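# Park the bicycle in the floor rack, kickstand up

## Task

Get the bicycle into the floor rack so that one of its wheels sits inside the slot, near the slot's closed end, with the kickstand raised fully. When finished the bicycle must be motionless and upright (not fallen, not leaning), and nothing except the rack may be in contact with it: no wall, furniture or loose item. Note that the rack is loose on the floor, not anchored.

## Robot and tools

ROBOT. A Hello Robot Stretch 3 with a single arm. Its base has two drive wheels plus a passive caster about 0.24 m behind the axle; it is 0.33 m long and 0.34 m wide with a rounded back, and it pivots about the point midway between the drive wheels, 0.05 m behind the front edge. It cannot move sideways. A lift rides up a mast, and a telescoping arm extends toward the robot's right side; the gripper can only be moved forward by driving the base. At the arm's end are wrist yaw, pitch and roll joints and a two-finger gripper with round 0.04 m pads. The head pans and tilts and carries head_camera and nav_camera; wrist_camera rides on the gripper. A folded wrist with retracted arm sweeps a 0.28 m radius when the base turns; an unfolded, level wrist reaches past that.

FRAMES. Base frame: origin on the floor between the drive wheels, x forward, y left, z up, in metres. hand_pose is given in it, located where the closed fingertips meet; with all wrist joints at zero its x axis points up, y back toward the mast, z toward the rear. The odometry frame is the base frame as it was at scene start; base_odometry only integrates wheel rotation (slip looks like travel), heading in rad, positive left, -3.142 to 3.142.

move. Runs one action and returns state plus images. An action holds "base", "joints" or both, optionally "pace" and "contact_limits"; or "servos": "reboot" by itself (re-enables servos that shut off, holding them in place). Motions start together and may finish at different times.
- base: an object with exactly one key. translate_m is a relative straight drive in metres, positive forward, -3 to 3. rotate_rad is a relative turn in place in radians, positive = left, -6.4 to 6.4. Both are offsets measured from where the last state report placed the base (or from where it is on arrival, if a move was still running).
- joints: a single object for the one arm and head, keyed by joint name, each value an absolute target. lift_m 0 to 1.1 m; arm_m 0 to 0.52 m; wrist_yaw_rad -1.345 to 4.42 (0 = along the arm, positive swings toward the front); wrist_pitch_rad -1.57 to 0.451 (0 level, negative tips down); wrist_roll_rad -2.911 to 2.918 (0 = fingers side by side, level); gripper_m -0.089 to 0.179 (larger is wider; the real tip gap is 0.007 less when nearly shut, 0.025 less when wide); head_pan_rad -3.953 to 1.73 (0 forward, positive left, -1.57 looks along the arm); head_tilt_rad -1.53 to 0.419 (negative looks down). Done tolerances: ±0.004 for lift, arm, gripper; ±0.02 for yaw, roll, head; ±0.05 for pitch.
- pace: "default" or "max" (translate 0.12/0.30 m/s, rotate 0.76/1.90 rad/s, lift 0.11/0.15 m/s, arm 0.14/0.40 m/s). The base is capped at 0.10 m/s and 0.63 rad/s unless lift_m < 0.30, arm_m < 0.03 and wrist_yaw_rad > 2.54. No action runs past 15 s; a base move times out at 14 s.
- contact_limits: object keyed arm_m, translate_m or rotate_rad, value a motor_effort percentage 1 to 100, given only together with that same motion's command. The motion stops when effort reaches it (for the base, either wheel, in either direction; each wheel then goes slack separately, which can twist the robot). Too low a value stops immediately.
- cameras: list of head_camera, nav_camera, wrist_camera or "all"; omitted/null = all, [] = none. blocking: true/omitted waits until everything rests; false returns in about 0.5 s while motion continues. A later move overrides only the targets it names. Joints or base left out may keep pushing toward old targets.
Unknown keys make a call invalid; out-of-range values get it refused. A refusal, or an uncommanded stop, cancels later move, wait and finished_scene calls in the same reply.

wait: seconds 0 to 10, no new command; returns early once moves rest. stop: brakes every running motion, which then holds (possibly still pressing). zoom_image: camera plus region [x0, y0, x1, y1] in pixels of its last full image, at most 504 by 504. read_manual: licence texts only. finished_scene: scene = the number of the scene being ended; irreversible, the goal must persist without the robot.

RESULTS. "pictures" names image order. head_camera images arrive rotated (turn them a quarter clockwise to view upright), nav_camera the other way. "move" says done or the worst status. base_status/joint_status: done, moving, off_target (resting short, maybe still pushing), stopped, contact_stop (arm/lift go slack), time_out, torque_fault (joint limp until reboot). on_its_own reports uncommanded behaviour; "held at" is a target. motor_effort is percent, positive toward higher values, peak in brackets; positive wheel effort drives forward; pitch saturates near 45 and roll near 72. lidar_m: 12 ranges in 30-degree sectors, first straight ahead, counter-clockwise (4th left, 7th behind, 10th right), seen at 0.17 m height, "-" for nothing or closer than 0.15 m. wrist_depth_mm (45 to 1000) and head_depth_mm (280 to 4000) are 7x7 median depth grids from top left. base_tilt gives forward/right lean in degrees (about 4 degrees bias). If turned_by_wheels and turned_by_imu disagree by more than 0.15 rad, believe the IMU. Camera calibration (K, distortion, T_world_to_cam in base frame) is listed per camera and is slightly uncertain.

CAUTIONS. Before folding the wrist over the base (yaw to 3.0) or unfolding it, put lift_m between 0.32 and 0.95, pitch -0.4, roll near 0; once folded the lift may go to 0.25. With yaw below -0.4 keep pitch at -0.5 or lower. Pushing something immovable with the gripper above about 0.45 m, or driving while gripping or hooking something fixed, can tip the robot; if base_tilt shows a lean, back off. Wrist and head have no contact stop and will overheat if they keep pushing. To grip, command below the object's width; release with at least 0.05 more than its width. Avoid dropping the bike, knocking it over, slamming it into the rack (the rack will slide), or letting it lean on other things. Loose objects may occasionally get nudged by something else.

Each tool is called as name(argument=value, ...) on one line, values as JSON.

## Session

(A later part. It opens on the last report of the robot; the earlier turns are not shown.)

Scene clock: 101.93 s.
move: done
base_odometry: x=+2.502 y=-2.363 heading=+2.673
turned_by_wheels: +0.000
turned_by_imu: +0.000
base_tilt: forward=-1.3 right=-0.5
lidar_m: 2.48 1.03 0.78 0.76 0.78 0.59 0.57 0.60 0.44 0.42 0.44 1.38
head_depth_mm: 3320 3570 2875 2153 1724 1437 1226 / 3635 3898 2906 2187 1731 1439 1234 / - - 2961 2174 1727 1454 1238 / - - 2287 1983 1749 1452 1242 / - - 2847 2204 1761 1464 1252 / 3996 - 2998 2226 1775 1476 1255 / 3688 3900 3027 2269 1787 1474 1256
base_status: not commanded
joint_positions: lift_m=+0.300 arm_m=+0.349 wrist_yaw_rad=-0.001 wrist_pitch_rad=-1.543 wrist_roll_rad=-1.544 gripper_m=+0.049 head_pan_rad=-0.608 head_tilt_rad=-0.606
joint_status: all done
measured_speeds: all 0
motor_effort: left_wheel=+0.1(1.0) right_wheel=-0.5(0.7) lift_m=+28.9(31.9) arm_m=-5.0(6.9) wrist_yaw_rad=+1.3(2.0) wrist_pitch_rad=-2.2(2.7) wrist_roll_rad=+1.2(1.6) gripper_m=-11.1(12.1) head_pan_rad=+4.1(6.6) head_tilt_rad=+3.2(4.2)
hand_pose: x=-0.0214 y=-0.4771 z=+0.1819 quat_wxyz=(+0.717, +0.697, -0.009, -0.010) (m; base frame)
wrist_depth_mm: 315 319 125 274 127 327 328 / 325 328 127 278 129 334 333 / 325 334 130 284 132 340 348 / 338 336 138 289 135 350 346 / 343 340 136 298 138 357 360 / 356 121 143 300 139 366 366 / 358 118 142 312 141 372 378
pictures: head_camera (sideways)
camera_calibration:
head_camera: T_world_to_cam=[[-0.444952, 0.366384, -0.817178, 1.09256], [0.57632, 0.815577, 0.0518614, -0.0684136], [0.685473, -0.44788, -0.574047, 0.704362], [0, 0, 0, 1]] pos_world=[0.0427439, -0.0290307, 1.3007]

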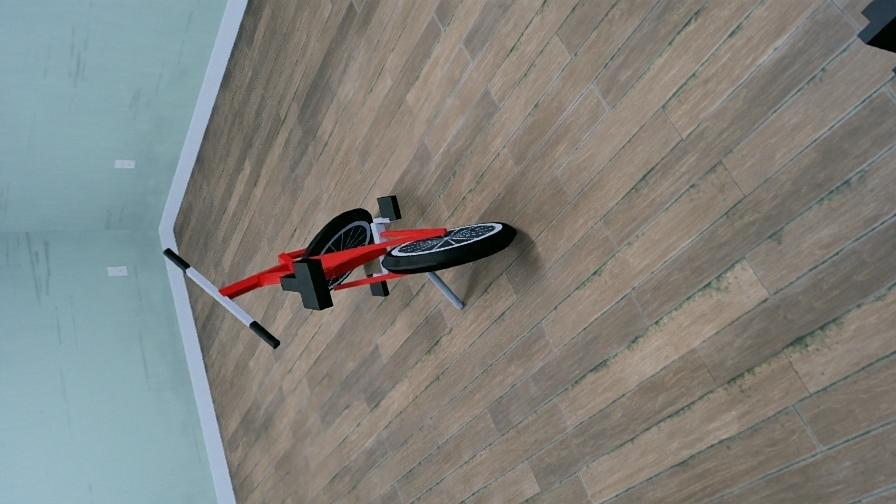

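move(base={"translate_m": 0.82}, cameras=[])

move(base={"rotate_rad": -0.63}, joints={"head_pan_rad": -1.0, "head_tilt_rad": -0.75}, cameras=["head_camera", "wrist_camera", "nav_camera"])

zoom_image(camera="head_camera", region=[350, 0, 850, 500])

Scene clock: 121.53 s.
move: done
base_odometry: x=+1.770 y=-1.993 heading=+2.673
turned_by_wheels: +0.000
turned_by_imu: +0.000
base_tilt: forward=-1.3 right=-0.4
lidar_m: 2.29 0.98 0.74 0.72 0.75 1.07 1.38 1.46 0.44 0.42 0.44 3.42
head_depth_mm: 3374 3616 2859 1394 1591 1433 1224 / 3712 3903 2767 1963 1730 1440 1227 / 3783 - 2883 2183 1737 1452 1245 / 3511 3854 2924 2186 1765 1455 1246 / 3305 3693 3008 2208 1766 1464 1248 / 3138 3403 3028 2231 1770 1465 1259 / 2965 3207 3047 2245 1787 1470 1263
base_status: done
joint_positions: lift_m=+0.300 arm_m=+0.349 wrist_yaw_rad=-0.001 wrist_pitch_rad=-1.543 wrist_roll_rad=-1.544 gripper_m=+0.049 head_pan_rad=-0.608 head_tilt_rad=-0.606
joint_status: not commanded
measured_speeds: all 0
motor_effort: left_wheel=+1.9(6.9) right_wheel=+1.0(6.2) lift_m=+31.2(32.0) arm_m=+9.6(10.2) wrist_yaw_rad=+1.2(2.3) wrist_pitch_rad=-2.2(2.8) wrist_roll_rad=+1.1(1.6) gripper_m=-11.8(12.4) head_pan_rad=+3.8(4.8) head_tilt_rad=+2.7(3.7)
hand_pose: x=-0.0214 y=-0.4771 z=+0.1819 quat_wxyz=(+0.717, +0.697, -0.009, -0.010) (m; base frame)
wrist_depth_mm: 316 314 125 275 127 325 330 / 328 326 128 281 130 332 337 / 331 335 131 283 132 337 339 / 339 340 138 288 135 347 349 / 347 350 136 300 138 358 359 / 352 122 144 307 139 363 363 / 357 117 142 312 141 375 374
pictures: none
No camera images: "cameras" was empty.

Scene clock: 123.63 s.
move: done
base_odometry: x=+1.770 y=-1.993 heading=+2.043
turned_by_wheels: -0.630
turned_by_imu: -0.618
base_tilt: forward=-1.3 right=-0.4
lidar_m: 1.35 3.33 1.08 0.76 0.72 0.74 0.97 1.38 0.44 0.43 0.44 0.86
head_depth_mm: 2750 2943 2259 1842 1524 1325 981 / 2676 2922 2264 1842 1545 1339 1092 / 2697 2875 2298 1843 1555 1334 1129 / 2720 2932 2305 1874 1563 1350 1158 / 2681 2906 2324 1854 1560 1345 1181 / 2671 2919 2360 1880 1567 1357 1182 / 2690 2920 2353 1909 1480 1352 1184
base_status: done
joint_positions: lift_m=+0.300 arm_m=+0.349 wrist_yaw_rad=-0.001 wrist_pitch_rad=-1.542 wrist_roll_rad=-1.543 gripper_m=+0.049 head_pan_rad=-0.992 head_tilt_rad=-0.740
joint_status: all done
measured_speeds: all 0
motor_effort: left_wheel=+3.3(10.1) right_wheel=-4.0(10.0) lift_m=+33.1(33.1) arm_m=+10.7(12.8) wrist_yaw_rad=-0.4(2.1) wrist_pitch_rad=-2.4(2.7) wrist_roll_rad=+1.0(1.5) gripper_m=-11.7(12.3) head_pan_rad=-3.3(7.2) head_tilt_rad=-5.0(5.3)
hand_pose: x=-0.0214 y=-0.4773 z=+0.1819 quat_wxyz=(+0.717, +0.697, -0.010, -0.010) (m; base frame)
wrist_depth_mm: 316 319 126 275 126 330 329 / 321 323 128 282 130 334 335 / 327 330 131 285 133 338 342 / 338 336 139 291 136 345 355 / 347 350 136 296 137 356 358 / 354 121 143 303 139 363 369 / 358 118 142 309 141 367 375
pictures: head_camera (sideways), nav_camera (sideways), wrist_camera
camera_calibration:
head_camera: T_world_to_cam=[[-0.332463, 0.59335, -0.733079, 0.982251], [0.843385, 0.534933, 0.0504826, -0.0682388], [0.422102, -0.601484, -0.678268, 0.841543], [0, 0, 0, 1]] pos_world=[0.0288971, -0.0401404, 1.2943]
nav_camera: T_world_to_cam=[[0.374498, -0.565366, 0.734923, -0.915017], [-0.812171, -0.582418, -0.034185, 0.102012], [0.447359, -0.584081, -0.677288, 0.834803], [0, 0, 0, 1]] pos_world=[0.0520663, 0.0296864, 1.24136]
wrist_camera: T_world_to_cam=[[0.0149065, -0.99955, 0.026014, -0.484438], [-0.991192, -0.0113478, 0.131949, -0.00329541], [-0.131594, -0.0277517, -0.990915, 0.326103], [0, 0, 0, 1]] pos_world=[0.0468682, -0.475208, 0.336178]

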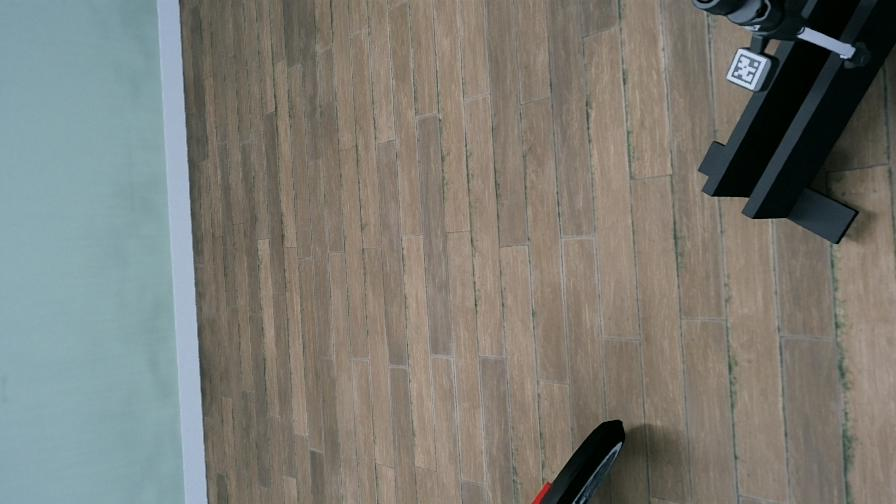

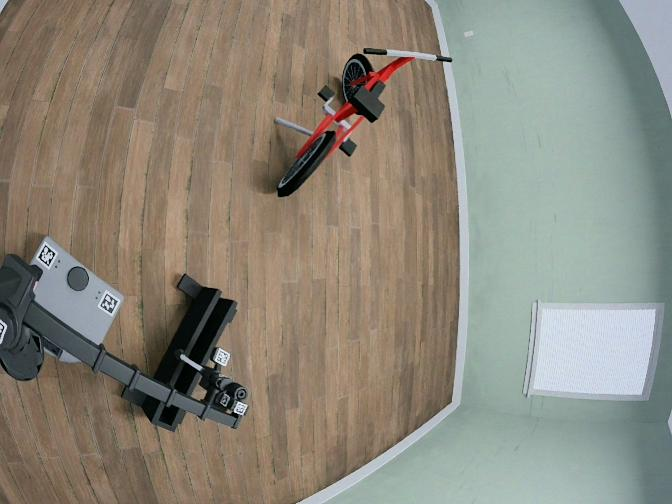

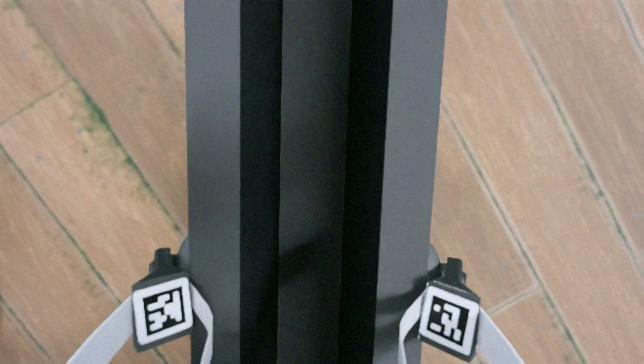

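Scaled by 1.008 from the camera's 896x504 image, which has a finer 1280x720 frame.

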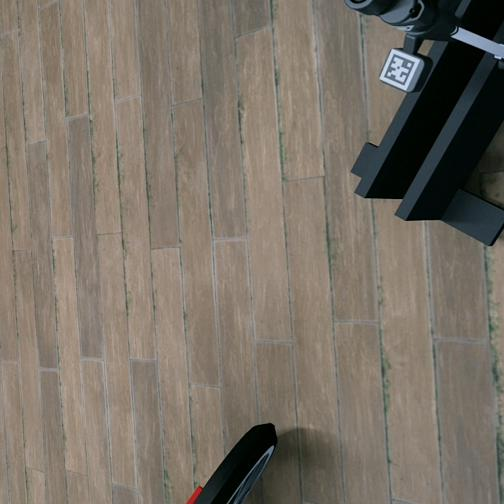

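move(joints={"head_pan_rad": -0.65, "head_tilt_rad": -0.65}, cameras=["head_camera"])

zoom_image(camera="head_camera", region=[396, 100, 896, 504])

Scene clock: 126.43 s.
move: done
base_odometry: x=+1.770 y=-1.993 heading=+2.043
turned_by_wheels: +0.000
turned_by_imu: +0.000
base_tilt: forward=-1.3 right=-0.4
lidar_m: 1.35 3.34 1.08 0.76 0.72 0.73 0.97 1.39 0.44 0.42 0.44 0.86
head_depth_mm: 2552 2828 2587 2015 1644 1386 1071 / 2620 2911 2604 2035 1652 1395 1206 / 2680 2965 2645 2037 1669 1401 1213 / 2759 3095 2681 2053 1670 1416 1217 / 2829 3223 2702 2084 1502 1424 1214 / 2907 3313 2700 1905 1599 1419 1226 / 3045 3377 2746 1623 1705 1431 1235
base_status: not commanded
joint_positions: lift_m=+0.300 arm_m=+0.349 wrist_yaw_rad=-0.001 wrist_pitch_rad=-1.542 wrist_roll_rad=-1.543 gripper_m=+0.049 head_pan_rad=-0.658 head_tilt_rad=-0.656
joint_status: all done
measured_speeds: all 0
motor_effort: left_wheel=+3.1(3.6) right_wheel=-4.0(4.2) lift_m=+33.9(34.7) arm_m=+8.0(9.1) wrist_yaw_rad=+0.2(1.8) wrist_pitch_rad=-2.7(2.7) wrist_roll_rad=+0.9(1.3) gripper_m=-11.1(12.3) head_pan_rad=+3.7(7.4) head_tilt_rad=+2.1(4.3)
hand_pose: x=-0.0214 y=-0.4773 z=+0.1819 quat_wxyz=(+0.717, +0.697, -0.010, -0.010) (m; base frame)
wrist_depth_mm: 316 317 125 277 127 327 333 / 322 328 127 280 129 338 337 / 329 328 130 284 132 340 342 / 333 336 138 294 135 349 349 / 340 344 136 297 138 355 358 / 352 121 143 302 139 365 368 / 357 118 142 310 129 365 372
pictures: head_camera (sideways)
camera_calibration:
head_camera: T_world_to_cam=[[-0.457427, 0.412405, -0.787834, 1.05438], [0.618378, 0.784194, 0.0514608, -0.0681454], [0.639038, -0.46364, -0.613733, 0.756275], [0, 0, 0, 1]] pos_world=[0.0411547, -0.0307542, 1.29834]

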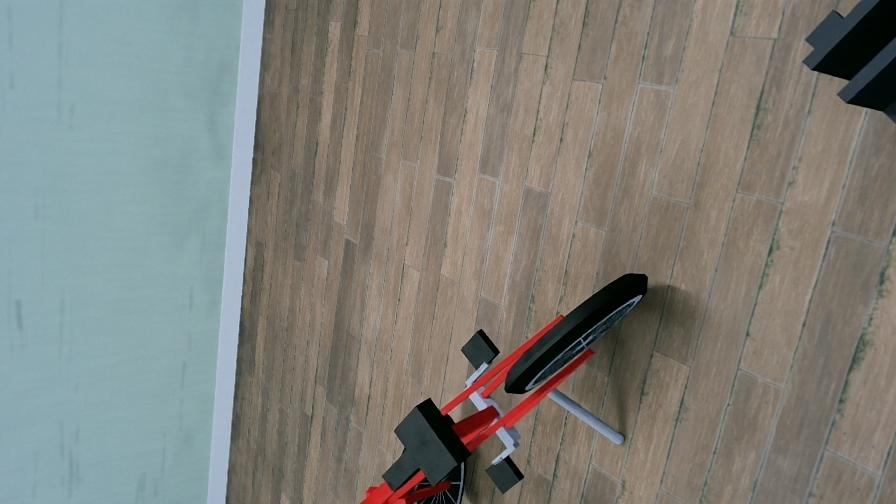

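Scaled by 1.008 from the camera's 896x504 image, which has a finer 1280x720 frame.

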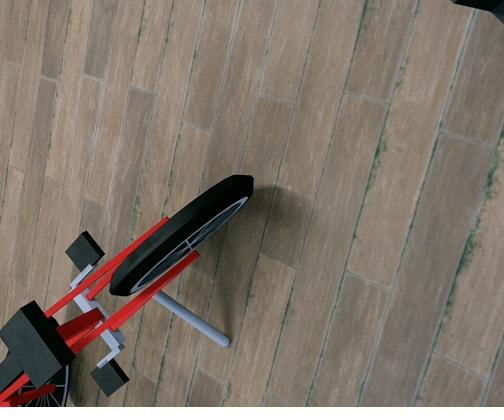

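move(base={"rotate_rad": -0.036}, cameras=[])

move(base={"translate_m": 0.42}, joints={"head_pan_rad": -1.1, "head_tilt_rad": -0.85}, cameras=["head_camera", "wrist_camera"])

zoom_image(camera="head_camera", region=[450, 0, 896, 446])

Scene clock: 140.97 s.
move: done
base_odometry: x=+1.770 y=-1.993 heading=+2.007
turned_by_wheels: -0.036
turned_by_imu: -0.035
base_tilt: forward=-1.3 right=-0.5
lidar_m: 1.35 3.33 1.12 0.77 0.72 0.73 0.94 1.39 0.44 0.42 0.44 0.86
head_depth_mm: 2591 2841 2632 2004 1652 1384 1107 / 2620 2880 2637 2033 1660 1395 1208 / 2649 2989 2666 2042 1672 1401 1208 / 2721 3062 2654 2065 1663 1411 1210 / 2822 3112 2721 2080 1596 1412 1225 / 2898 3276 2734 2081 1564 1422 1230 / 2967 3281 2773 1430 1653 1428 1228
base_status: done
joint_positions: lift_m=+0.300 arm_m=+0.349 wrist_yaw_rad=-0.001 wrist_pitch_rad=-1.542 wrist_roll_rad=-1.541 gripper_m=+0.049 head_pan_rad=-0.658 head_tilt_rad=-0.655
joint_status: not commanded
measured_speeds: all 0
motor_effort: left_wheel=+2.4(9.0) right_wheel=-2.9(9.3) lift_m=+36.3(36.5) arm_m=+3.5(4.4) wrist_yaw_rad=+2.3(2.3) wrist_pitch_rad=-2.7(2.7) wrist_roll_rad=+0.4(1.2) gripper_m=-11.5(12.1) head_pan_rad=+3.7(4.6) head_tilt_rad=+2.3(2.8)
hand_pose: x=-0.0214 y=-0.4773 z=+0.1819 quat_wxyz=(+0.717, +0.697, -0.011, -0.011) (m; base frame)
wrist_depth_mm: 319 316 128 281 130 327 333 / 323 324 131 285 132 336 336 / 329 330 135 287 134 340 345 / 335 337 138 293 136 345 353 / 341 343 137 293 139 357 359 / 357 122 143 301 140 365 369 / 356 117 140 304 141 367 376
pictures: none
No camera images: "cameras" was empty.

Scene clock: 146.27 s.
move: done
base_odometry: x=+1.592 y=-1.612 heading=+2.008
turned_by_wheels: +0.000
turned_by_imu: +0.000
base_tilt: forward=-1.3 right=-0.4
lidar_m: 1.29 2.99 1.50 1.02 0.96 0.97 1.25 1.72 0.44 0.43 0.44 0.60
head_depth_mm: 2761 2447 1971 1661 1431 895 703 / 2718 2441 1995 1672 1444 1078 1135 / 2652 2452 1999 1690 1455 1157 1136 / 2595 2487 1999 1685 1451 1238 1143 / 2555 2496 2030 1698 1463 1267 1145 / 2513 2518 2021 1703 1288 1291 1154 / 2466 2530 2035 1719 1287 1276 1154
base_status: done
joint_positions: lift_m=+0.300 arm_m=+0.349 wrist_yaw_rad=-0.001 wrist_pitch_rad=-1.542 wrist_roll_rad=-1.541 gripper_m=+0.049 head_pan_rad=-1.092 head_tilt_rad=-0.839
joint_status: all done
measured_speeds: all 0
motor_effort: left_wheel=+3.3(8.4) right_wheel=-0.5(4.9) lift_m=+38.6(39.1) arm_m=-2.4(3.8) wrist_yaw_rad=-0.1(2.1) wrist_pitch_rad=-2.6(2.8) wrist_roll_rad=+0.3(0.6) gripper_m=-11.0(12.3) head_pan_rad=-3.3(7.1) head_tilt_rad=-5.2(6.4)
hand_pose: x=-0.0214 y=-0.4773 z=+0.1819 quat_wxyz=(+0.717, +0.697, -0.011, -0.011) (m; base frame)
wrist_depth_mm: 313 314 126 278 129 328 331 / 323 325 129 284 130 336 338 / 330 330 135 289 133 340 340 / 334 338 137 289 136 344 349 / 343 347 136 295 138 356 356 / 347 121 144 299 139 359 369 / 358 117 142 310 141 371 371
pictures: head_camera (sideways), wrist_camera
camera_calibration:
head_camera: T_world_to_cam=[[-0.303337, 0.684869, -0.662526, 0.890132], [0.894872, 0.443639, 0.0488833, -0.0664644], [0.327401, -0.578048, -0.747442, 0.932086], [0, 0, 0, 1]] pos_world=[0.0243214, -0.0413473, 1.28967]
wrist_camera: T_world_to_cam=[[0.0129706, -0.999577, 0.0260163, -0.484493], [-0.991219, -0.00942936, 0.131891, -0.00237268], [-0.13159, -0.0274985, -0.990923, 0.326225], [0, 0, 0, 1]] pos_world=[0.0468602, -0.47534, 0.336182]

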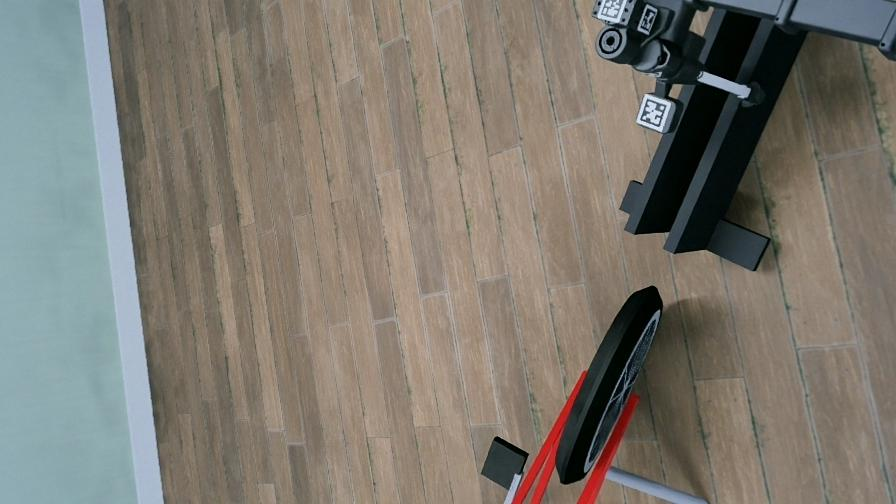

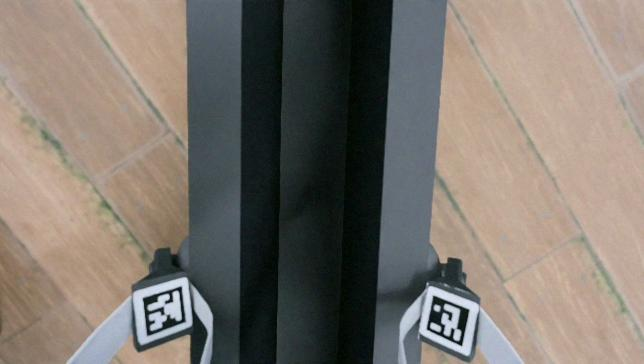

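Scaled by 1.130 from the camera's 896x504 image, which has a finer 1280x720 frame.

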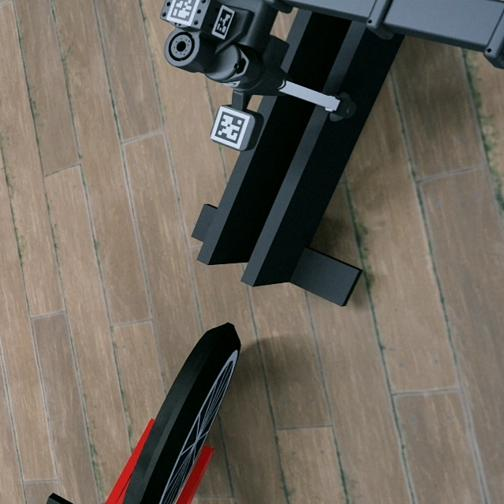

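move(base={"translate_m": -0.015}, joints={"arm_m": 0.385}, cameras=[])

move(joints={"lift_m": 0.232}, cameras=["head_camera"])

zoom_image(camera="head_camera", region=[450, 0, 896, 446])

Scene clock: 158.53 s.
move: done
base_odometry: x=+1.599 y=-1.626 heading=+2.008
turned_by_wheels: +0.000
turned_by_imu: +0.000
base_tilt: forward=-1.3 right=-0.4
lidar_m: 1.30 3.00 1.49 1.01 0.95 0.96 1.25 1.71 0.48 0.46 0.48 0.60
head_depth_mm: 2745 2418 1975 1669 1439 1046 702 / 2694 2474 1993 1672 1450 1128 1135 / 2677 2431 2025 1680 1454 1211 1142 / 2620 2500 2005 1684 1459 1235 1145 / 2594 2510 2028 1703 1460 1261 1147 / 2489 2507 2030 1714 1383 1286 1146 / 2478 2539 2044 1723 1251 1290 1157
base_status: done
joint_positions: lift_m=+0.300 arm_m=+0.385 wrist_yaw_rad=-0.001 wrist_pitch_rad=-1.541 wrist_roll_rad=-1.541 gripper_m=+0.049 head_pan_rad=-1.092 head_tilt_rad=-0.839
joint_status: all done
measured_speeds: all 0
motor_effort: left_wheel=+0.1(3.4) right_wheel=-4.7(8.0) lift_m=+41.3(42.0) arm_m=+15.4(25.3) wrist_yaw_rad=+0.6(2.0) wrist_pitch_rad=-2.8(2.9) wrist_roll_rad=+0.2(0.5) gripper_m=-11.8(12.4) head_pan_rad=-2.9(3.9) head_tilt_rad=-4.8(5.3)
hand_pose: x=-0.0214 y=-0.5136 z=+0.1819 quat_wxyz=(+0.717, +0.697, -0.011, -0.011) (m; base frame)
wrist_depth_mm: 314 316 125 273 126 324 329 / 324 325 127 281 129 333 332 / 331 330 129 283 132 345 342 / 332 339 138 291 135 348 354 / 342 345 136 296 137 358 357 / 349 122 143 303 139 366 375 / 353 118 142 313 141 372 375
pictures: none
No camera images: "cameras" was empty.

Scene clock: 159.63 s.
move: contact_stop
base_odometry: x=+1.599 y=-1.626 heading=+2.008
turned_by_wheels: +0.000
turned_by_imu: +0.000
base_tilt: forward=-1.3 right=-0.5
lidar_m: 1.30 3.00 1.48 1.01 0.95 0.97 1.24 1.71 1.74 2.23 0.56 0.61
head_depth_mm: 2770 2437 1959 1654 1440 968 742 / 2742 2429 1991 1678 1447 1153 1136 / 2630 2461 2010 1669 1451 1208 1139 / 2597 2476 2002 1681 1459 1260 1145 / 2564 2518 2011 1701 1468 1264 1145 / 2516 2557 2015 1703 1389 1288 1149 / 2475 2550 2036 1711 1243 1296 1150
base_status: not commanded
joint_positions: lift_m=+0.246 arm_m=+0.385 wrist_yaw_rad=-0.001 wrist_pitch_rad=-1.551 wrist_roll_rad=-1.541 gripper_m=+0.049 head_pan_rad=-1.092 head_tilt_rad=-0.840
joint_status: lift_m contact_stop (moved -0.054 of -0.068)
measured_speeds: translate_m=+0.000 rotate_rad=+0.000 lift_m=+0.002 arm_m=+0.000 wrist_yaw_rad=+0.000 wrist_pitch_rad=+0.000 wrist_roll_rad=+0.000 head_pan_rad=+0.000 head_tilt_rad=+0.000
on_its_own: lift_m is slack since a contact_stop (your +0.232 is given up)
motor_effort: left_wheel=+0.5(0.7) right_wheel=-1.4(4.9) lift_m=+23.8(41.8) arm_m=+13.1(16.4) wrist_yaw_rad=+0.0(2.2) wrist_pitch_rad=-1.0(2.8) wrist_roll_rad=+0.3(0.4) gripper_m=-11.4(12.1) head_pan_rad=-3.2(4.3) head_tilt_rad=-5.0(5.4)
hand_pose: x=-0.0214 y=-0.5111 z=+0.1285 quat_wxyz=(+0.714, +0.700, -0.010, -0.011) (m; base frame)
wrist_depth_mm: 268 269 122 271 120 274 279 / 276 277 122 274 124 282 282 / 280 277 125 279 126 289 288 / 286 285 129 285 128 293 294 / 291 291 130 291 131 298 303 / 295 122 136 297 133 307 308 / 305 118 174 306 136 314 318
pictures: head_camera (sideways)
camera_calibration:
head_camera: T_world_to_cam=[[-0.303512, 0.685274, -0.662027, 0.889483], [0.894905, 0.443572, 0.0488709, -0.0664484], [0.327147, -0.577619, -0.747885, 0.932664], [0, 0, 0, 1]] pos_world=[0.0243159, -0.0413408, 1.28963]

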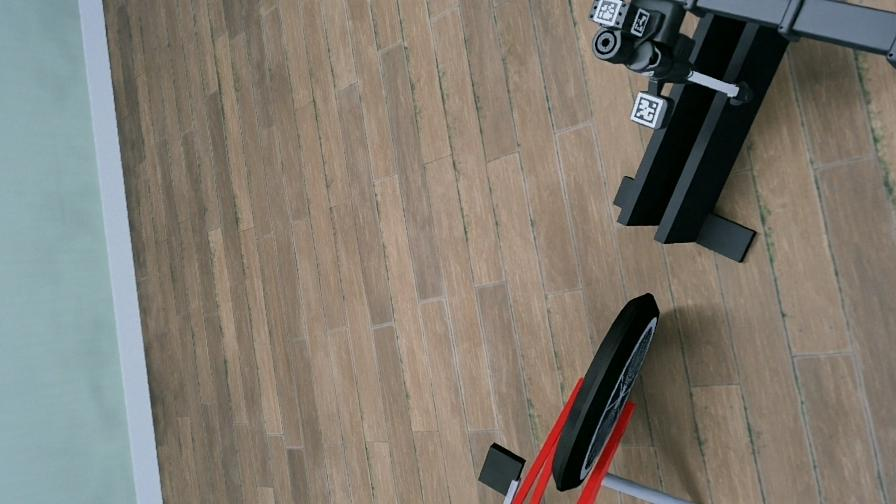

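Scaled by 1.130 from the camera's 896x504 image, which has a finer 1280x720 frame.

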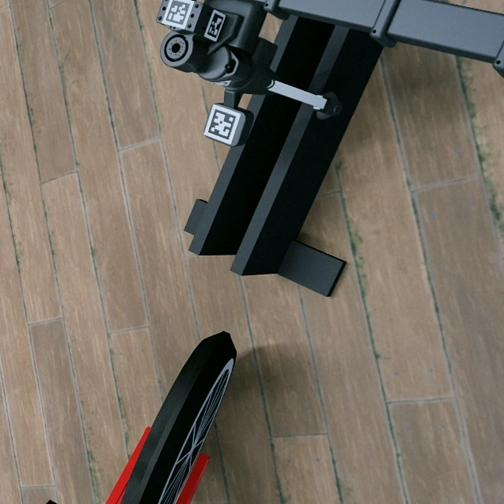

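move(joints={"gripper_m": 0.179, "lift_m": 0.246}, cameras=[])

move(joints={"lift_m": 0.92}, pace="max", cameras=[])

move(base={"translate_m": 0.55}, joints={"arm_m": 0.0, "head_pan_rad": -1.1, "head_tilt_rad": -0.75}, pace="max", cameras=["head_camera", "nav_camera", "wrist_camera"])

Scene clock: 177.23 s.
move: done
base_odometry: x=+1.599 y=-1.626 heading=+2.008
turned_by_wheels: +0.000
turned_by_imu: +0.000
base_tilt: forward=-1.3 right=-0.5
lidar_m: 1.30 3.00 1.49 1.01 0.95 0.97 1.24 1.72 1.74 2.24 0.56 0.60
head_depth_mm: 2753 2428 1964 1673 1455 975 741 / 2712 2462 1979 1681 1449 1146 1135 / 2665 2449 2010 1685 1453 1210 1142 / 2619 2501 2010 1676 1454 1259 1140 / 2554 2479 2019 1696 1462 1262 1147 / 2520 2535 2011 1710 1391 1289 1153 / 2470 2527 2050 1718 1244 1294 1156
base_status: not commanded
joint_positions: lift_m=+0.246 arm_m=+0.385 wrist_yaw_rad=-0.001 wrist_pitch_rad=-1.548 wrist_roll_rad=-1.541 gripper_m=+0.179 head_pan_rad=-1.092 head_tilt_rad=-0.840
joint_status: all done
measured_speeds: all 0
on_its_own: lift_m is slack since a contact_stop
motor_effort: left_wheel=+0.7(0.9) right_wheel=-1.4(1.5) lift_m=+26.1(26.7) arm_m=-9.2(9.2) wrist_yaw_rad=+1.3(2.7) wrist_pitch_rad=-1.5(1.8) wrist_roll_rad=+0.0(0.5) gripper_m=+1.1(84.0) head_pan_rad=-2.4(4.2) head_tilt_rad=-4.7(5.4)
hand_pose: x=-0.0214 y=-0.5119 z=+0.1285 quat_wxyz=(+0.715, +0.699, -0.010, -0.011) (m; base frame)
wrist_depth_mm: 267 268 123 266 120 276 277 / 274 273 121 271 122 281 281 / 279 277 122 281 125 283 288 / 285 285 130 281 128 294 296 / 290 292 129 289 129 297 302 / 128 298 137 297 133 140 306 / 116 305 140 303 149 120 112
pictures: none
No camera images: "cameras" was empty.

Scene clock: 182.50 s.
move: done
base_odometry: x=+1.599 y=-1.626 heading=+2.008
turned_by_wheels: +0.000
turned_by_imu: +0.000
base_tilt: forward=-1.3 right=-0.5
lidar_m: 1.30 3.00 1.49 1.01 0.95 0.96 1.24 1.71 1.74 2.24 0.56 0.60
head_depth_mm: 2746 2439 1943 1675 1437 1179 1127 / 2734 2435 1985 1676 1452 1175 1130 / 2657 2485 2004 1678 1450 1211 1145 / 2604 2514 1994 1681 1456 1263 1144 / 2532 2496 2009 1700 1475 1265 1148 / 2538 2502 2030 1712 1389 1291 1155 / 2472 2525 2039 1723 1241 1288 1155
base_status: not commanded
joint_positions: lift_m=+0.920 arm_m=+0.385 wrist_yaw_rad=-0.001 wrist_pitch_rad=-1.548 wrist_roll_rad=-1.541 gripper_m=+0.179 head_pan_rad=-1.092 head_tilt_rad=-0.840
joint_status: all done
measured_speeds: all 0
motor_effort: left_wheel=+0.4(1.0) right_wheel=-1.3(1.6) lift_m=+32.5(40.1) arm_m=-14.3(16.4) wrist_yaw_rad=+0.6(2.1) wrist_pitch_rad=-1.5(1.8) wrist_roll_rad=+0.3(0.6) gripper_m=+0.1(1.2) head_pan_rad=-3.1(4.2) head_tilt_rad=-4.6(5.4)
hand_pose: x=-0.0214 y=-0.5119 z=+0.8020 quat_wxyz=(+0.715, +0.699, -0.010, -0.011) (m; base frame)
wrist_depth_mm: 909 925 895 903 960 926 930 / 932 946 942 936 975 995 970 / 797 818 967 971 - 992 998 / 827 822 985 980 989 - 992 / 832 844 - 997 - - - / 132 - - - - 137 - / 118 - - - - 120 112
pictures: none
No camera images: "cameras" was empty.

Scene clock: 188.97 s.
move: done
base_odometry: x=+1.366 y=-1.128 heading=+2.008
turned_by_wheels: +0.000
turned_by_imu: +0.003
base_tilt: forward=-1.4 right=-0.4
lidar_m: 2.74 2.58 1.94 1.35 1.26 1.28 1.66 2.16 0.44 0.40 0.40 0.47
head_depth_mm: 2394 2662 2219 1824 1521 1316 863 / 2316 2607 2224 1813 1530 1326 896 / 2280 2596 2272 1805 1537 783 - / 2261 2575 2279 1842 1541 796 1173 / 2193 2487 2267 1852 1560 1096 1157 / 2178 2453 2298 1852 1558 1265 1142 / 2144 2407 2309 1884 1530 1275 1182
base_status: done
joint_positions: lift_m=+0.920 arm_m=+0.000 wrist_yaw_rad=+0.001 wrist_pitch_rad=-1.549 wrist_roll_rad=-1.541 gripper_m=+0.179 head_pan_rad=-1.092 head_tilt_rad=-0.753
joint_status: all done
measured_speeds: all 0
motor_effort: left_wheel=+1.9(8.0) right_wheel=+0.6(5.3) lift_m=+28.7(33.2) arm_m=-2.1(23.1) wrist_yaw_rad=-0.3(2.6) wrist_pitch_rad=-1.0(1.8) wrist_roll_rad=+0.2(0.6) gripper_m=-0.2(1.2) head_pan_rad=-3.9(4.5) head_tilt_rad=+1.2(3.5)
hand_pose: x=-0.0214 y=-0.1264 z=+0.8020 quat_wxyz=(+0.714, +0.700, -0.010, -0.010) (m; base frame)
wrist_depth_mm: 940 919 923 929 954 411 953 / 942 923 942 964 961 428 947 / 955 974 831 930 947 985 - / 999 985 823 823 995 988 - / 333 - 825 974 - - - / 128 - - - - 136 - / 118 - - - - 120 112
pictures: head_camera (sideways), nav_camera (sideways), wrist_camera
camera_calibration:
head_camera: T_world_to_cam=[[-0.275628, 0.632124, -0.724188, 0.970317], [0.893096, 0.447046, 0.0503, -0.0683034], [0.355541, -0.632905, -0.687766, 0.854303], [0, 0, 0, 1]] pos_world=[0.024708, -0.0421337, 1.29369]
nav_camera: T_world_to_cam=[[0.320269, -0.608521, 0.726038, -0.903106], [-0.866707, -0.497607, -0.0347431, 0.103071], [0.382423, -0.618135, -0.686777, 0.847541], [0, 0, 0, 1]] pos_world=[0.0544498, 0.0256247, 1.24134]
wrist_camera: T_world_to_cam=[[0.0145514, -0.999722, 0.0185786, -0.143869], [-0.991202, -0.0119778, 0.131812, -0.0811406], [-0.131553, -0.0203332, -0.991101, 0.951428], [0, 0, 0, 1]] pos_world=[0.0468299, -0.125455, 0.956329]

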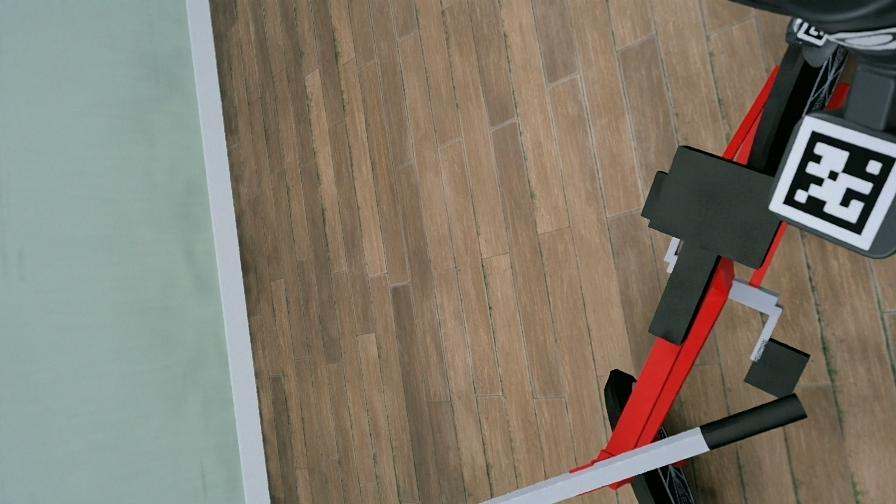

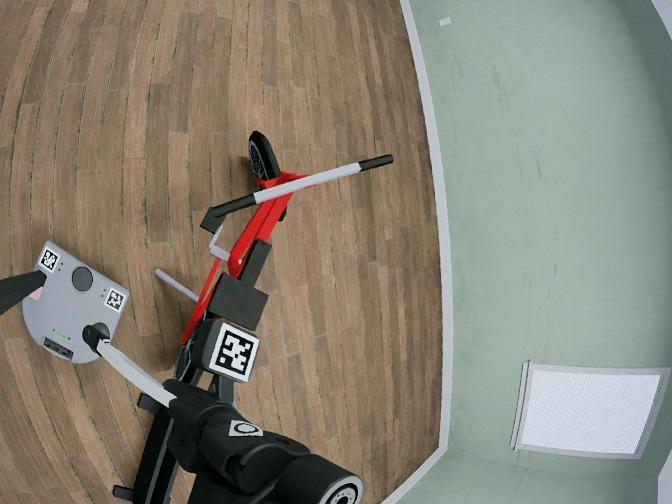

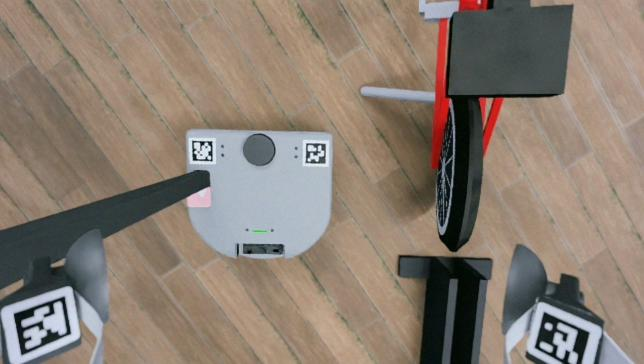

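move(base={"translate_m": 0.47}, joints={"wrist_roll_rad": -0.92, "arm_m": 0.1, "head_pan_rad": -1.45, "head_tilt_rad": -0.89}, cameras=[])

move(joints={"arm_m": 0.17, "lift_m": 0.84}, cameras=["head_camera", "wrist_camera"])

Scene clock: 207.77 s.
move: done
base_odometry: x=+1.167 y=-0.702 heading=+2.008
turned_by_wheels: +0.000
turned_by_imu: +0.002
base_tilt: forward=-1.3 right=-0.5
lidar_m: 2.34 2.20 2.23 1.63 1.53 1.55 2.01 0.56 0.32 0.31 0.40 0.40
head_depth_mm: 2728 2438 - - 1121 1192 1093 / 2640 2367 - - 309 822 1126 / 2534 2309 1911 362 343 1051 1115 / 2352 2310 1919 372 1193 832 1101 / 2230 2318 1917 1614 1433 1052 1137 / 2150 2305 1932 1642 1428 1256 1137 / 2030 2241 1951 1655 1446 1273 1147
base_status: done
joint_positions: lift_m=+0.920 arm_m=+0.100 wrist_yaw_rad=+0.001 wrist_pitch_rad=-1.549 wrist_roll_rad=-0.924 gripper_m=+0.179 head_pan_rad=-1.442 head_tilt_rad=-0.879
joint_status: all done
measured_speeds: all 0
motor_effort: left_wheel=+2.0(7.9) right_wheel=+1.0(5.3) lift_m=+22.0(26.7) arm_m=+11.9(22.9) wrist_yaw_rad=-0.8(2.2) wrist_pitch_rad=-1.1(1.4) wrist_roll_rad=+1.3(2.8) gripper_m=+0.5(1.4) head_pan_rad=-3.3(7.6) head_tilt_rad=-5.1(6.6)
hand_pose: x=-0.0215 y=-0.2264 z=+0.8020 quat_wxyz=(+0.678, +0.664, -0.226, -0.222) (m; base frame)
wrist_depth_mm: 908 935 935 649 835 951 951 / 957 935 972 939 410 970 940 / 951 971 957 972 339 - 993 / 991 986 963 980 478 984 - / - - 850 854 980 - - / 132 - 846 - - 137 - / 116 - - - - 120 112
pictures: none
No camera images: "cameras" was empty.

Scene clock: 209.47 s.
move: done
base_odometry: x=+1.167 y=-0.702 heading=+2.008
turned_by_wheels: +0.000
turned_by_imu: +0.000
base_tilt: forward=-1.3 right=-0.5
lidar_m: 2.34 2.19 2.23 1.63 1.53 1.55 2.01 0.56 0.32 0.31 0.40 0.40
head_depth_mm: 2741 2271 333 358 1416 1186 1093 / 2660 2267 345 365 1345 825 1121 / 2521 2303 1866 412 472 1201 1115 / 2366 2301 1931 656 1394 909 1131 / 2241 2313 1934 1613 1431 1050 1135 / 2128 2285 1948 1662 1443 1251 1149 / 2028 2218 1962 1656 1444 1276 1147
base_status: not commanded
joint_positions: lift_m=+0.840 arm_m=+0.170 wrist_yaw_rad=+0.001 wrist_pitch_rad=-1.550 wrist_roll_rad=-0.924 gripper_m=+0.179 head_pan_rad=-1.442 head_tilt_rad=-0.879
joint_status: all done
measured_speeds: all 0
motor_effort: left_wheel=+2.1(2.4) right_wheel=+1.0(1.3) lift_m=+18.1(24.2) arm_m=+15.7(23.0) wrist_yaw_rad=-0.8(2.1) wrist_pitch_rad=-1.0(1.4) wrist_roll_rad=+1.5(1.6) gripper_m=+0.0(0.9) head_pan_rad=-3.0(4.0) head_tilt_rad=-5.0(5.7)
hand_pose: x=-0.0215 y=-0.2964 z=+0.7220 quat_wxyz=(+0.677, +0.664, -0.226, -0.222) (m; base frame)
wrist_depth_mm: 831 865 855 164 866 878 871 / 865 841 876 177 891 911 891 / 887 892 880 191 914 900 904 / 894 912 869 221 662 930 942 / 876 932 756 763 570 972 953 / 132 756 782 779 927 137 973 / 119 947 863 941 996 120 112
pictures: head_camera (sideways), wrist_camera
camera_calibration:
head_camera: T_world_to_cam=[[-0.0533963, 0.772827, -0.632366, 0.849309], [0.992989, 0.107971, 0.0481066, -0.0660492], [0.105455, -0.625364, -0.773175, 0.966902], [0, 0, 0, 1]] pos_world=[0.00897117, -0.0445719, 1.28784]
wrist_camera: T_world_to_cam=[[-0.566749, -0.823747, 0.0153529, -0.270351], [-0.816858, 0.564243, 0.119888, 0.110396], [-0.10742, 0.055405, -0.992669, 0.892767], [0, 0, 0, 1]] pos_world=[0.0328574, -0.334455, 0.877137]

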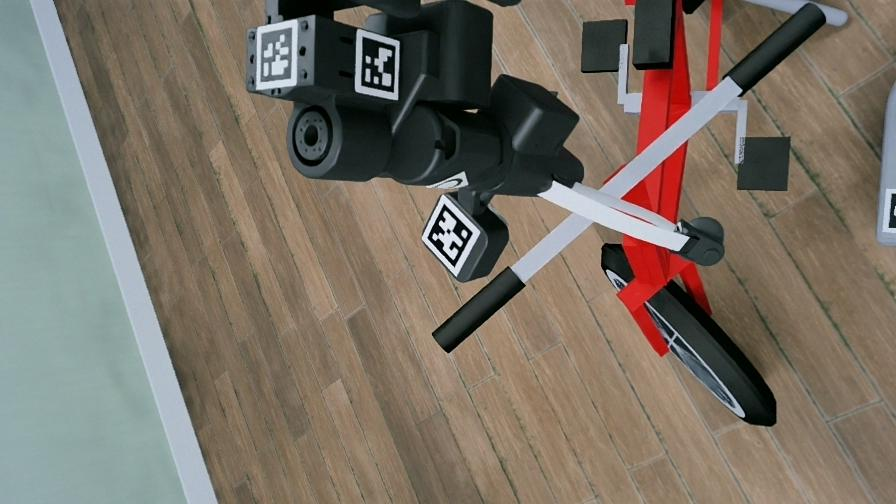

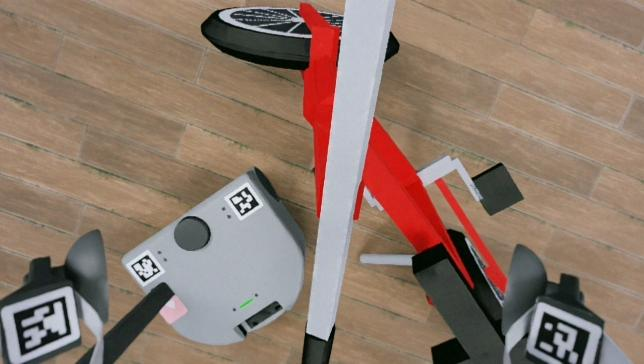

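move(base={"translate_m": -0.008}, joints={"wrist_roll_rad": -0.8, "arm_m": 0.182}, cameras=[])

move(joints={"lift_m": 0.732}, cameras=["wrist_camera"])

move(joints={"gripper_m": -0.03}, cameras=["wrist_camera"])

Scene clock: 216.67 s.
move: done
base_odometry: x=+1.170 y=-0.709 heading=+2.008
turned_by_wheels: +0.000
turned_by_imu: +0.000
base_tilt: forward=-1.3 right=-0.5
lidar_m: 2.35 2.20 2.24 1.63 1.53 1.55 2.00 0.56 0.32 0.31 0.41 0.41
head_depth_mm: 2756 2270 339 367 1402 1192 1088 / 2638 2308 353 379 1358 832 1123 / 2551 2309 1831 418 649 1050 1117 / 2421 2309 1919 1534 1132 1204 1135 / 2255 2355 1927 1637 1427 1075 1136 / 2126 2285 1941 1659 1441 1249 1140 / 2012 2228 1948 1647 1451 1272 1149
base_status: done
joint_positions: lift_m=+0.840 arm_m=+0.182 wrist_yaw_rad=+0.001 wrist_pitch_rad=-1.550 wrist_roll_rad=-0.805 gripper_m=+0.179 head_pan_rad=-1.442 head_tilt_rad=-0.879
joint_status: all done
measured_speeds: all 0
motor_effort: left_wheel=-0.3(4.4) right_wheel=-3.2(6.6) lift_m=+18.5(19.2) arm_m=+16.0(23.1) wrist_yaw_rad=-1.4(1.7) wrist_pitch_rad=-1.0(1.4) wrist_roll_rad=+1.3(2.3) gripper_m=+0.8(0.9) head_pan_rad=-3.7(4.0) head_tilt_rad=-5.6(5.8)
hand_pose: x=-0.0215 y=-0.3084 z=+0.7220 quat_wxyz=(+0.663, +0.649, -0.266, -0.261) (m; base frame)
wrist_depth_mm: 856 860 853 159 865 865 856 / 837 843 872 177 874 880 870 / 886 881 872 355 880 926 903 / 885 894 909 212 649 931 892 / 962 916 768 924 432 920 926 / 132 758 758 965 947 137 979 / 118 974 788 960 970 120 112
pictures: none
No camera images: "cameras" was empty.

Scene clock: 218.47 s.
move: done
base_odometry: x=+1.170 y=-0.709 heading=+2.008
turned_by_wheels: +0.000
turned_by_imu: +0.000
base_tilt: forward=-1.3 right=-0.4
lidar_m: 2.34 2.20 2.24 1.62 1.53 1.55 2.00 0.56 0.32 0.31 0.41 0.41
head_depth_mm: 2774 2271 1893 428 384 636 1079 / 2652 2300 1903 431 494 828 1132 / 2526 2303 1898 572 516 1050 1116 / 2384 2311 1926 1646 822 912 1129 / 2245 2324 1922 1645 1426 1078 1138 / 2122 2274 1926 1626 1436 1254 1139 / 2028 2234 1949 1662 1442 1272 1142
base_status: not commanded
joint_positions: lift_m=+0.732 arm_m=+0.182 wrist_yaw_rad=+0.001 wrist_pitch_rad=-1.550 wrist_roll_rad=-0.805 gripper_m=+0.179 head_pan_rad=-1.442 head_tilt_rad=-0.879
joint_status: all done
measured_speeds: all 0
motor_effort: left_wheel=-0.4(0.7) right_wheel=-3.0(3.4) lift_m=+19.6(23.7) arm_m=+15.1(16.5) wrist_yaw_rad=-0.9(2.1) wrist_pitch_rad=-1.1(1.5) wrist_roll_rad=+1.3(1.8) gripper_m=-0.1(1.0) head_pan_rad=-3.2(4.0) head_tilt_rad=-5.0(5.6)
hand_pose: x=-0.0215 y=-0.3084 z=+0.6140 quat_wxyz=(+0.663, +0.649, -0.266, -0.261) (m; base frame)
wrist_depth_mm: 735 745 - - 759 749 768 / 754 769 - 82 776 778 778 / 774 758 - 85 768 794 800 / 803 787 799 87 308 563 807 / 781 791 646 96 305 810 831 / 132 662 665 113 838 140 843 / 118 652 668 130 857 119 110
pictures: wrist_camera
camera_calibration:
wrist_camera: T_world_to_cam=[[-0.660561, -0.750643, 0.0139302, -0.257189], [-0.744391, 0.657248, 0.117928, 0.161539], [-0.0976778, 0.0675295, -0.992924, 0.790321], [0, 0, 0, 1]] pos_world=[0.0275558, -0.352599, 0.769261]

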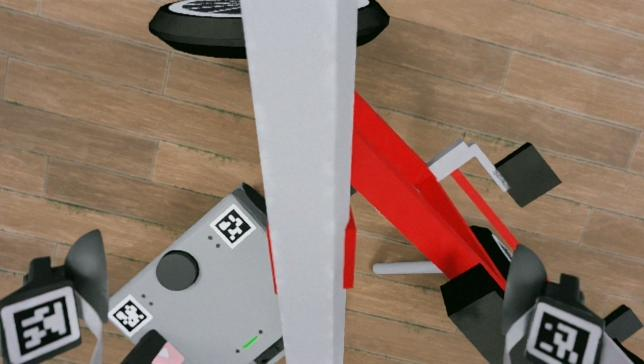

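Scene clock: 221.07 s.
move: done
base_odometry: x=+1.170 y=-0.709 heading=+2.008
turned_by_wheels: +0.000
turned_by_imu: +0.000
base_tilt: forward=-1.3 right=-0.5
lidar_m: 2.34 2.20 2.24 1.63 1.53 1.55 2.00 0.56 0.32 0.31 0.41 0.41
head_depth_mm: 2763 2279 1895 427 384 636 1077 / 2620 2286 1890 432 494 832 1124 / 2546 2303 1902 571 517 1048 1116 / 2372 2315 1902 1637 817 1205 1132 / 2234 2348 1933 1639 1427 1078 1134 / 2136 2284 1946 1653 1429 1256 1137 / 2035 2218 1951 1660 1435 1270 1139
base_status: not commanded
joint_positions: lift_m=+0.732 arm_m=+0.182 wrist_yaw_rad=+0.001 wrist_pitch_rad=-1.550 wrist_roll_rad=-0.805 gripper_m=-0.029 head_pan_rad=-1.442 head_tilt_rad=-0.879
joint_status: all done
measured_speeds: all 0
motor_effort: left_wheel=-0.2(1.0) right_wheel=-2.9(3.3) lift_m=+21.3(22.3) arm_m=+13.6(15.8) wrist_yaw_rad=-0.9(2.0) wrist_pitch_rad=-1.2(1.3) wrist_roll_rad=+1.6(1.8) gripper_m=-20.6(93.2) head_pan_rad=-3.3(4.1) head_tilt_rad=-4.7(5.8)
hand_pose: x=-0.0215 y=-0.3084 z=+0.6140 quat_wxyz=(+0.663, +0.649, -0.266, -0.261) (m; base frame)
wrist_depth_mm: 741 750 - - 749 739 767 / 753 729 - 85 784 758 791 / 758 772 - 87 788 791 790 / 801 786 - 87 308 562 813 / 792 783 632 97 307 833 820 / 813 660 128 111 291 347 815 / 818 660 125 122 123 264 521
pictures: wrist_camera
camera_calibration:
wrist_camera: T_world_to_cam=[[-0.660586, -0.750621, 0.0139298, -0.257183], [-0.744369, 0.657273, 0.117928, 0.161548], [-0.0976749, 0.0675327, -0.992924, 0.790322], [0, 0, 0, 1]] pos_world=[0.0275543, -0.3526, 0.769261]

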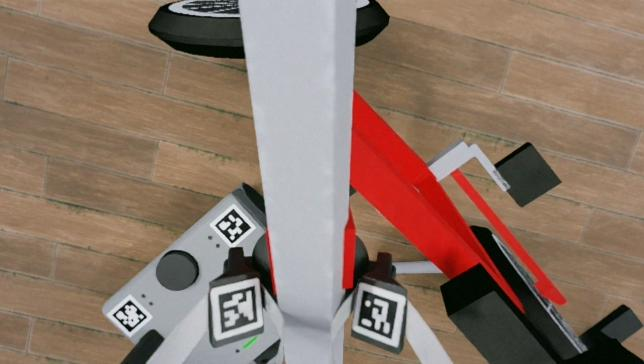

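move(joints={"arm_m": 0.26, "lift_m": 0.742, "wrist_roll_rad": -0.7}, cameras=["wrist_camera"])

move(joints={"arm_m": 0.33, "lift_m": 0.75, "wrist_roll_rad": -0.55}, cameras=["wrist_camera", "head_camera"])

Scene clock: 228.03 s.
move: contact_stop
base_odometry: x=+1.170 y=-0.709 heading=+2.007
turned_by_wheels: -0.001
turned_by_imu: -0.101
base_tilt: forward=-1.3 right=-0.5
lidar_m: 2.45 2.21 2.22 1.68 1.51 1.52 1.84 0.66 0.36 0.34 0.47 2.24
head_depth_mm: 2751 2271 481 418 387 663 1111 / 2785 2283 471 495 1198 1202 1122 / 2703 2301 1903 539 698 1235 1130 / 2563 2320 1915 1571 1344 1260 1135 / 2390 2344 1901 1616 1427 1229 1138 / 2227 2331 1955 1655 1437 1229 1146 / 2108 2272 1964 1647 1442 1275 1143
base_status: not commanded
joint_positions: lift_m=+0.743 arm_m=+0.260 wrist_yaw_rad=+0.005 wrist_pitch_rad=-1.557 wrist_roll_rad=-0.700 gripper_m=-0.027 head_pan_rad=-1.442 head_tilt_rad=-0.879
joint_status: lift_m contact_stop (moved +0.011 of +0.010); the others done
measured_speeds: all 0
on_its_own: lift_m is slack since a contact_stop
motor_effort: left_wheel=-6.6(7.2) right_wheel=+14.4(19.5) lift_m=+26.3(44.4) arm_m=+20.9(31.1) wrist_yaw_rad=-3.4(6.2) wrist_pitch_rad=+0.4(1.3) wrist_roll_rad=-0.2(4.4) gripper_m=-12.3(13.3) head_pan_rad=-3.4(3.9) head_tilt_rad=-4.3(5.3)
hand_pose: x=-0.0216 y=-0.3845 z=+0.6256 quat_wxyz=(+0.646, +0.638, -0.298, -0.295) (m; base frame)
wrist_depth_mm: 754 750 - - 780 742 752 / 762 760 - 781 782 758 806 / 781 797 - 90 779 816 810 / 815 798 796 96 488 825 810 / 819 819 683 106 322 612 826 / 845 845 128 123 726 274 857 / 866 849 124 131 124 272 279
pictures: wrist_camera
camera_calibration:
wrist_camera: T_world_to_cam=[[-0.732592, -0.680627, 0.00748773, -0.285155], [-0.674913, 0.727782, 0.121759, 0.236333], [-0.0883221, 0.0841464, -0.992531, 0.813302], [0, 0, 0, 1]] pos_world=[0.022434, -0.43452, 0.780588]

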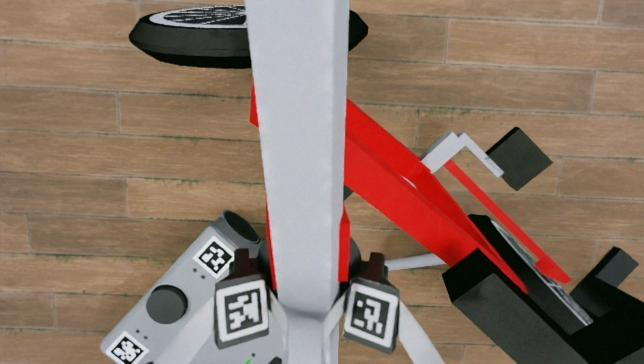

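not run: a stop that you did not command came earlier in this reply.

move(joints={"arm_m": 0.33, "wrist_roll_rad": -0.5}, cameras=["wrist_camera", "head_camera"])

Scene clock: 234.10 s.
move: done
base_odometry: x=+1.170 y=-0.709 heading=+2.007
turned_by_wheels: +0.000
turned_by_imu: -0.137
base_tilt: forward=-1.4 right=-0.4
lidar_m: 2.51 2.24 2.23 1.78 1.50 1.50 1.68 0.79 0.49 0.41 0.53 2.25
head_depth_mm: 2564 2250 472 414 387 1155 1104 / 2761 2273 528 1549 1048 1235 1128 / 2904 2292 540 643 1057 1218 1131 / 2792 2289 1911 1597 1045 1255 1129 / 2676 2353 1925 1637 1360 1262 1137 / 2464 2364 1925 1654 1433 1248 1138 / 2262 2360 1950 1655 1446 1279 1141
base_status: not commanded
joint_positions: lift_m=+0.747 arm_m=+0.330 wrist_yaw_rad=+0.009 wrist_pitch_rad=-1.557 wrist_roll_rad=-0.515 gripper_m=-0.027 head_pan_rad=-1.442 head_tilt_rad=-0.879
joint_status: all done
measured_speeds: all 0
on_its_own: lift_m is slack since a contact_stop (your +0.742 is given up)
motor_effort: left_wheel=-6.4(7.1) right_wheel=+10.8(16.6) lift_m=+25.5(26.7) arm_m=+21.1(29.9) wrist_yaw_rad=-7.2(8.8) wrist_pitch_rad=+0.2(0.5) wrist_roll_rad=+4.4(7.6) gripper_m=-12.3(13.2) head_pan_rad=-2.7(3.9) head_tilt_rad=-4.9(5.4)
hand_pose: x=-0.0217 y=-0.4545 z=+0.6292 quat_wxyz=(+0.616, +0.608, -0.356, -0.351) (m; base frame)
wrist_depth_mm: 769 750 76 765 765 769 759 / 775 777 82 770 787 795 777 / 781 779 - 272 805 565 782 / 807 808 98 102 296 811 812 / 826 842 810 109 839 300 614 / 849 842 127 125 857 271 276 / 872 838 121 131 125 889 276
pictures: head_camera (sideways), wrist_camera
camera_calibration:
head_camera: T_world_to_cam=[[-0.0533156, 0.773101, -0.632038, 0.848881], [0.993008, 0.107803, 0.0480979, -0.066038], [0.10532, -0.625055, -0.773443, 0.967252], [0, 0, 0, 1]] pos_world=[0.00896376, -0.0445664, 1.28782]
wrist_camera: T_world_to_cam=[[-0.84377, -0.536675, 0.00573572, -0.268802], [-0.532221, 0.83805, 0.120052, 0.341071], [-0.0692358, 0.0982437, -0.992751, 0.829761], [0, 0, 0, 1]] pos_world=[0.0121673, -0.511613, 0.784341]

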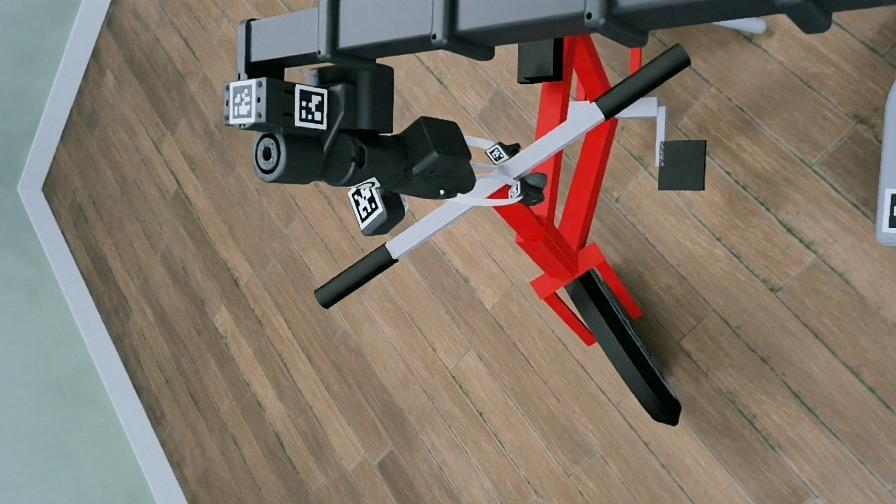

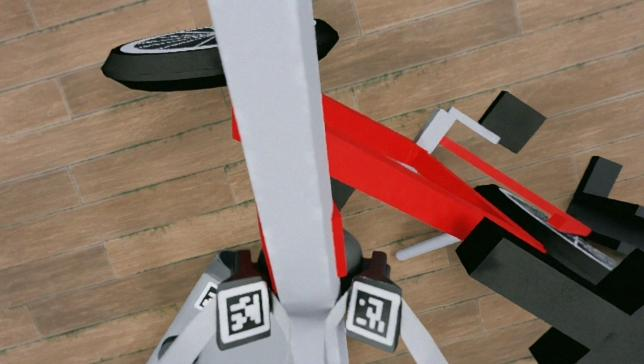

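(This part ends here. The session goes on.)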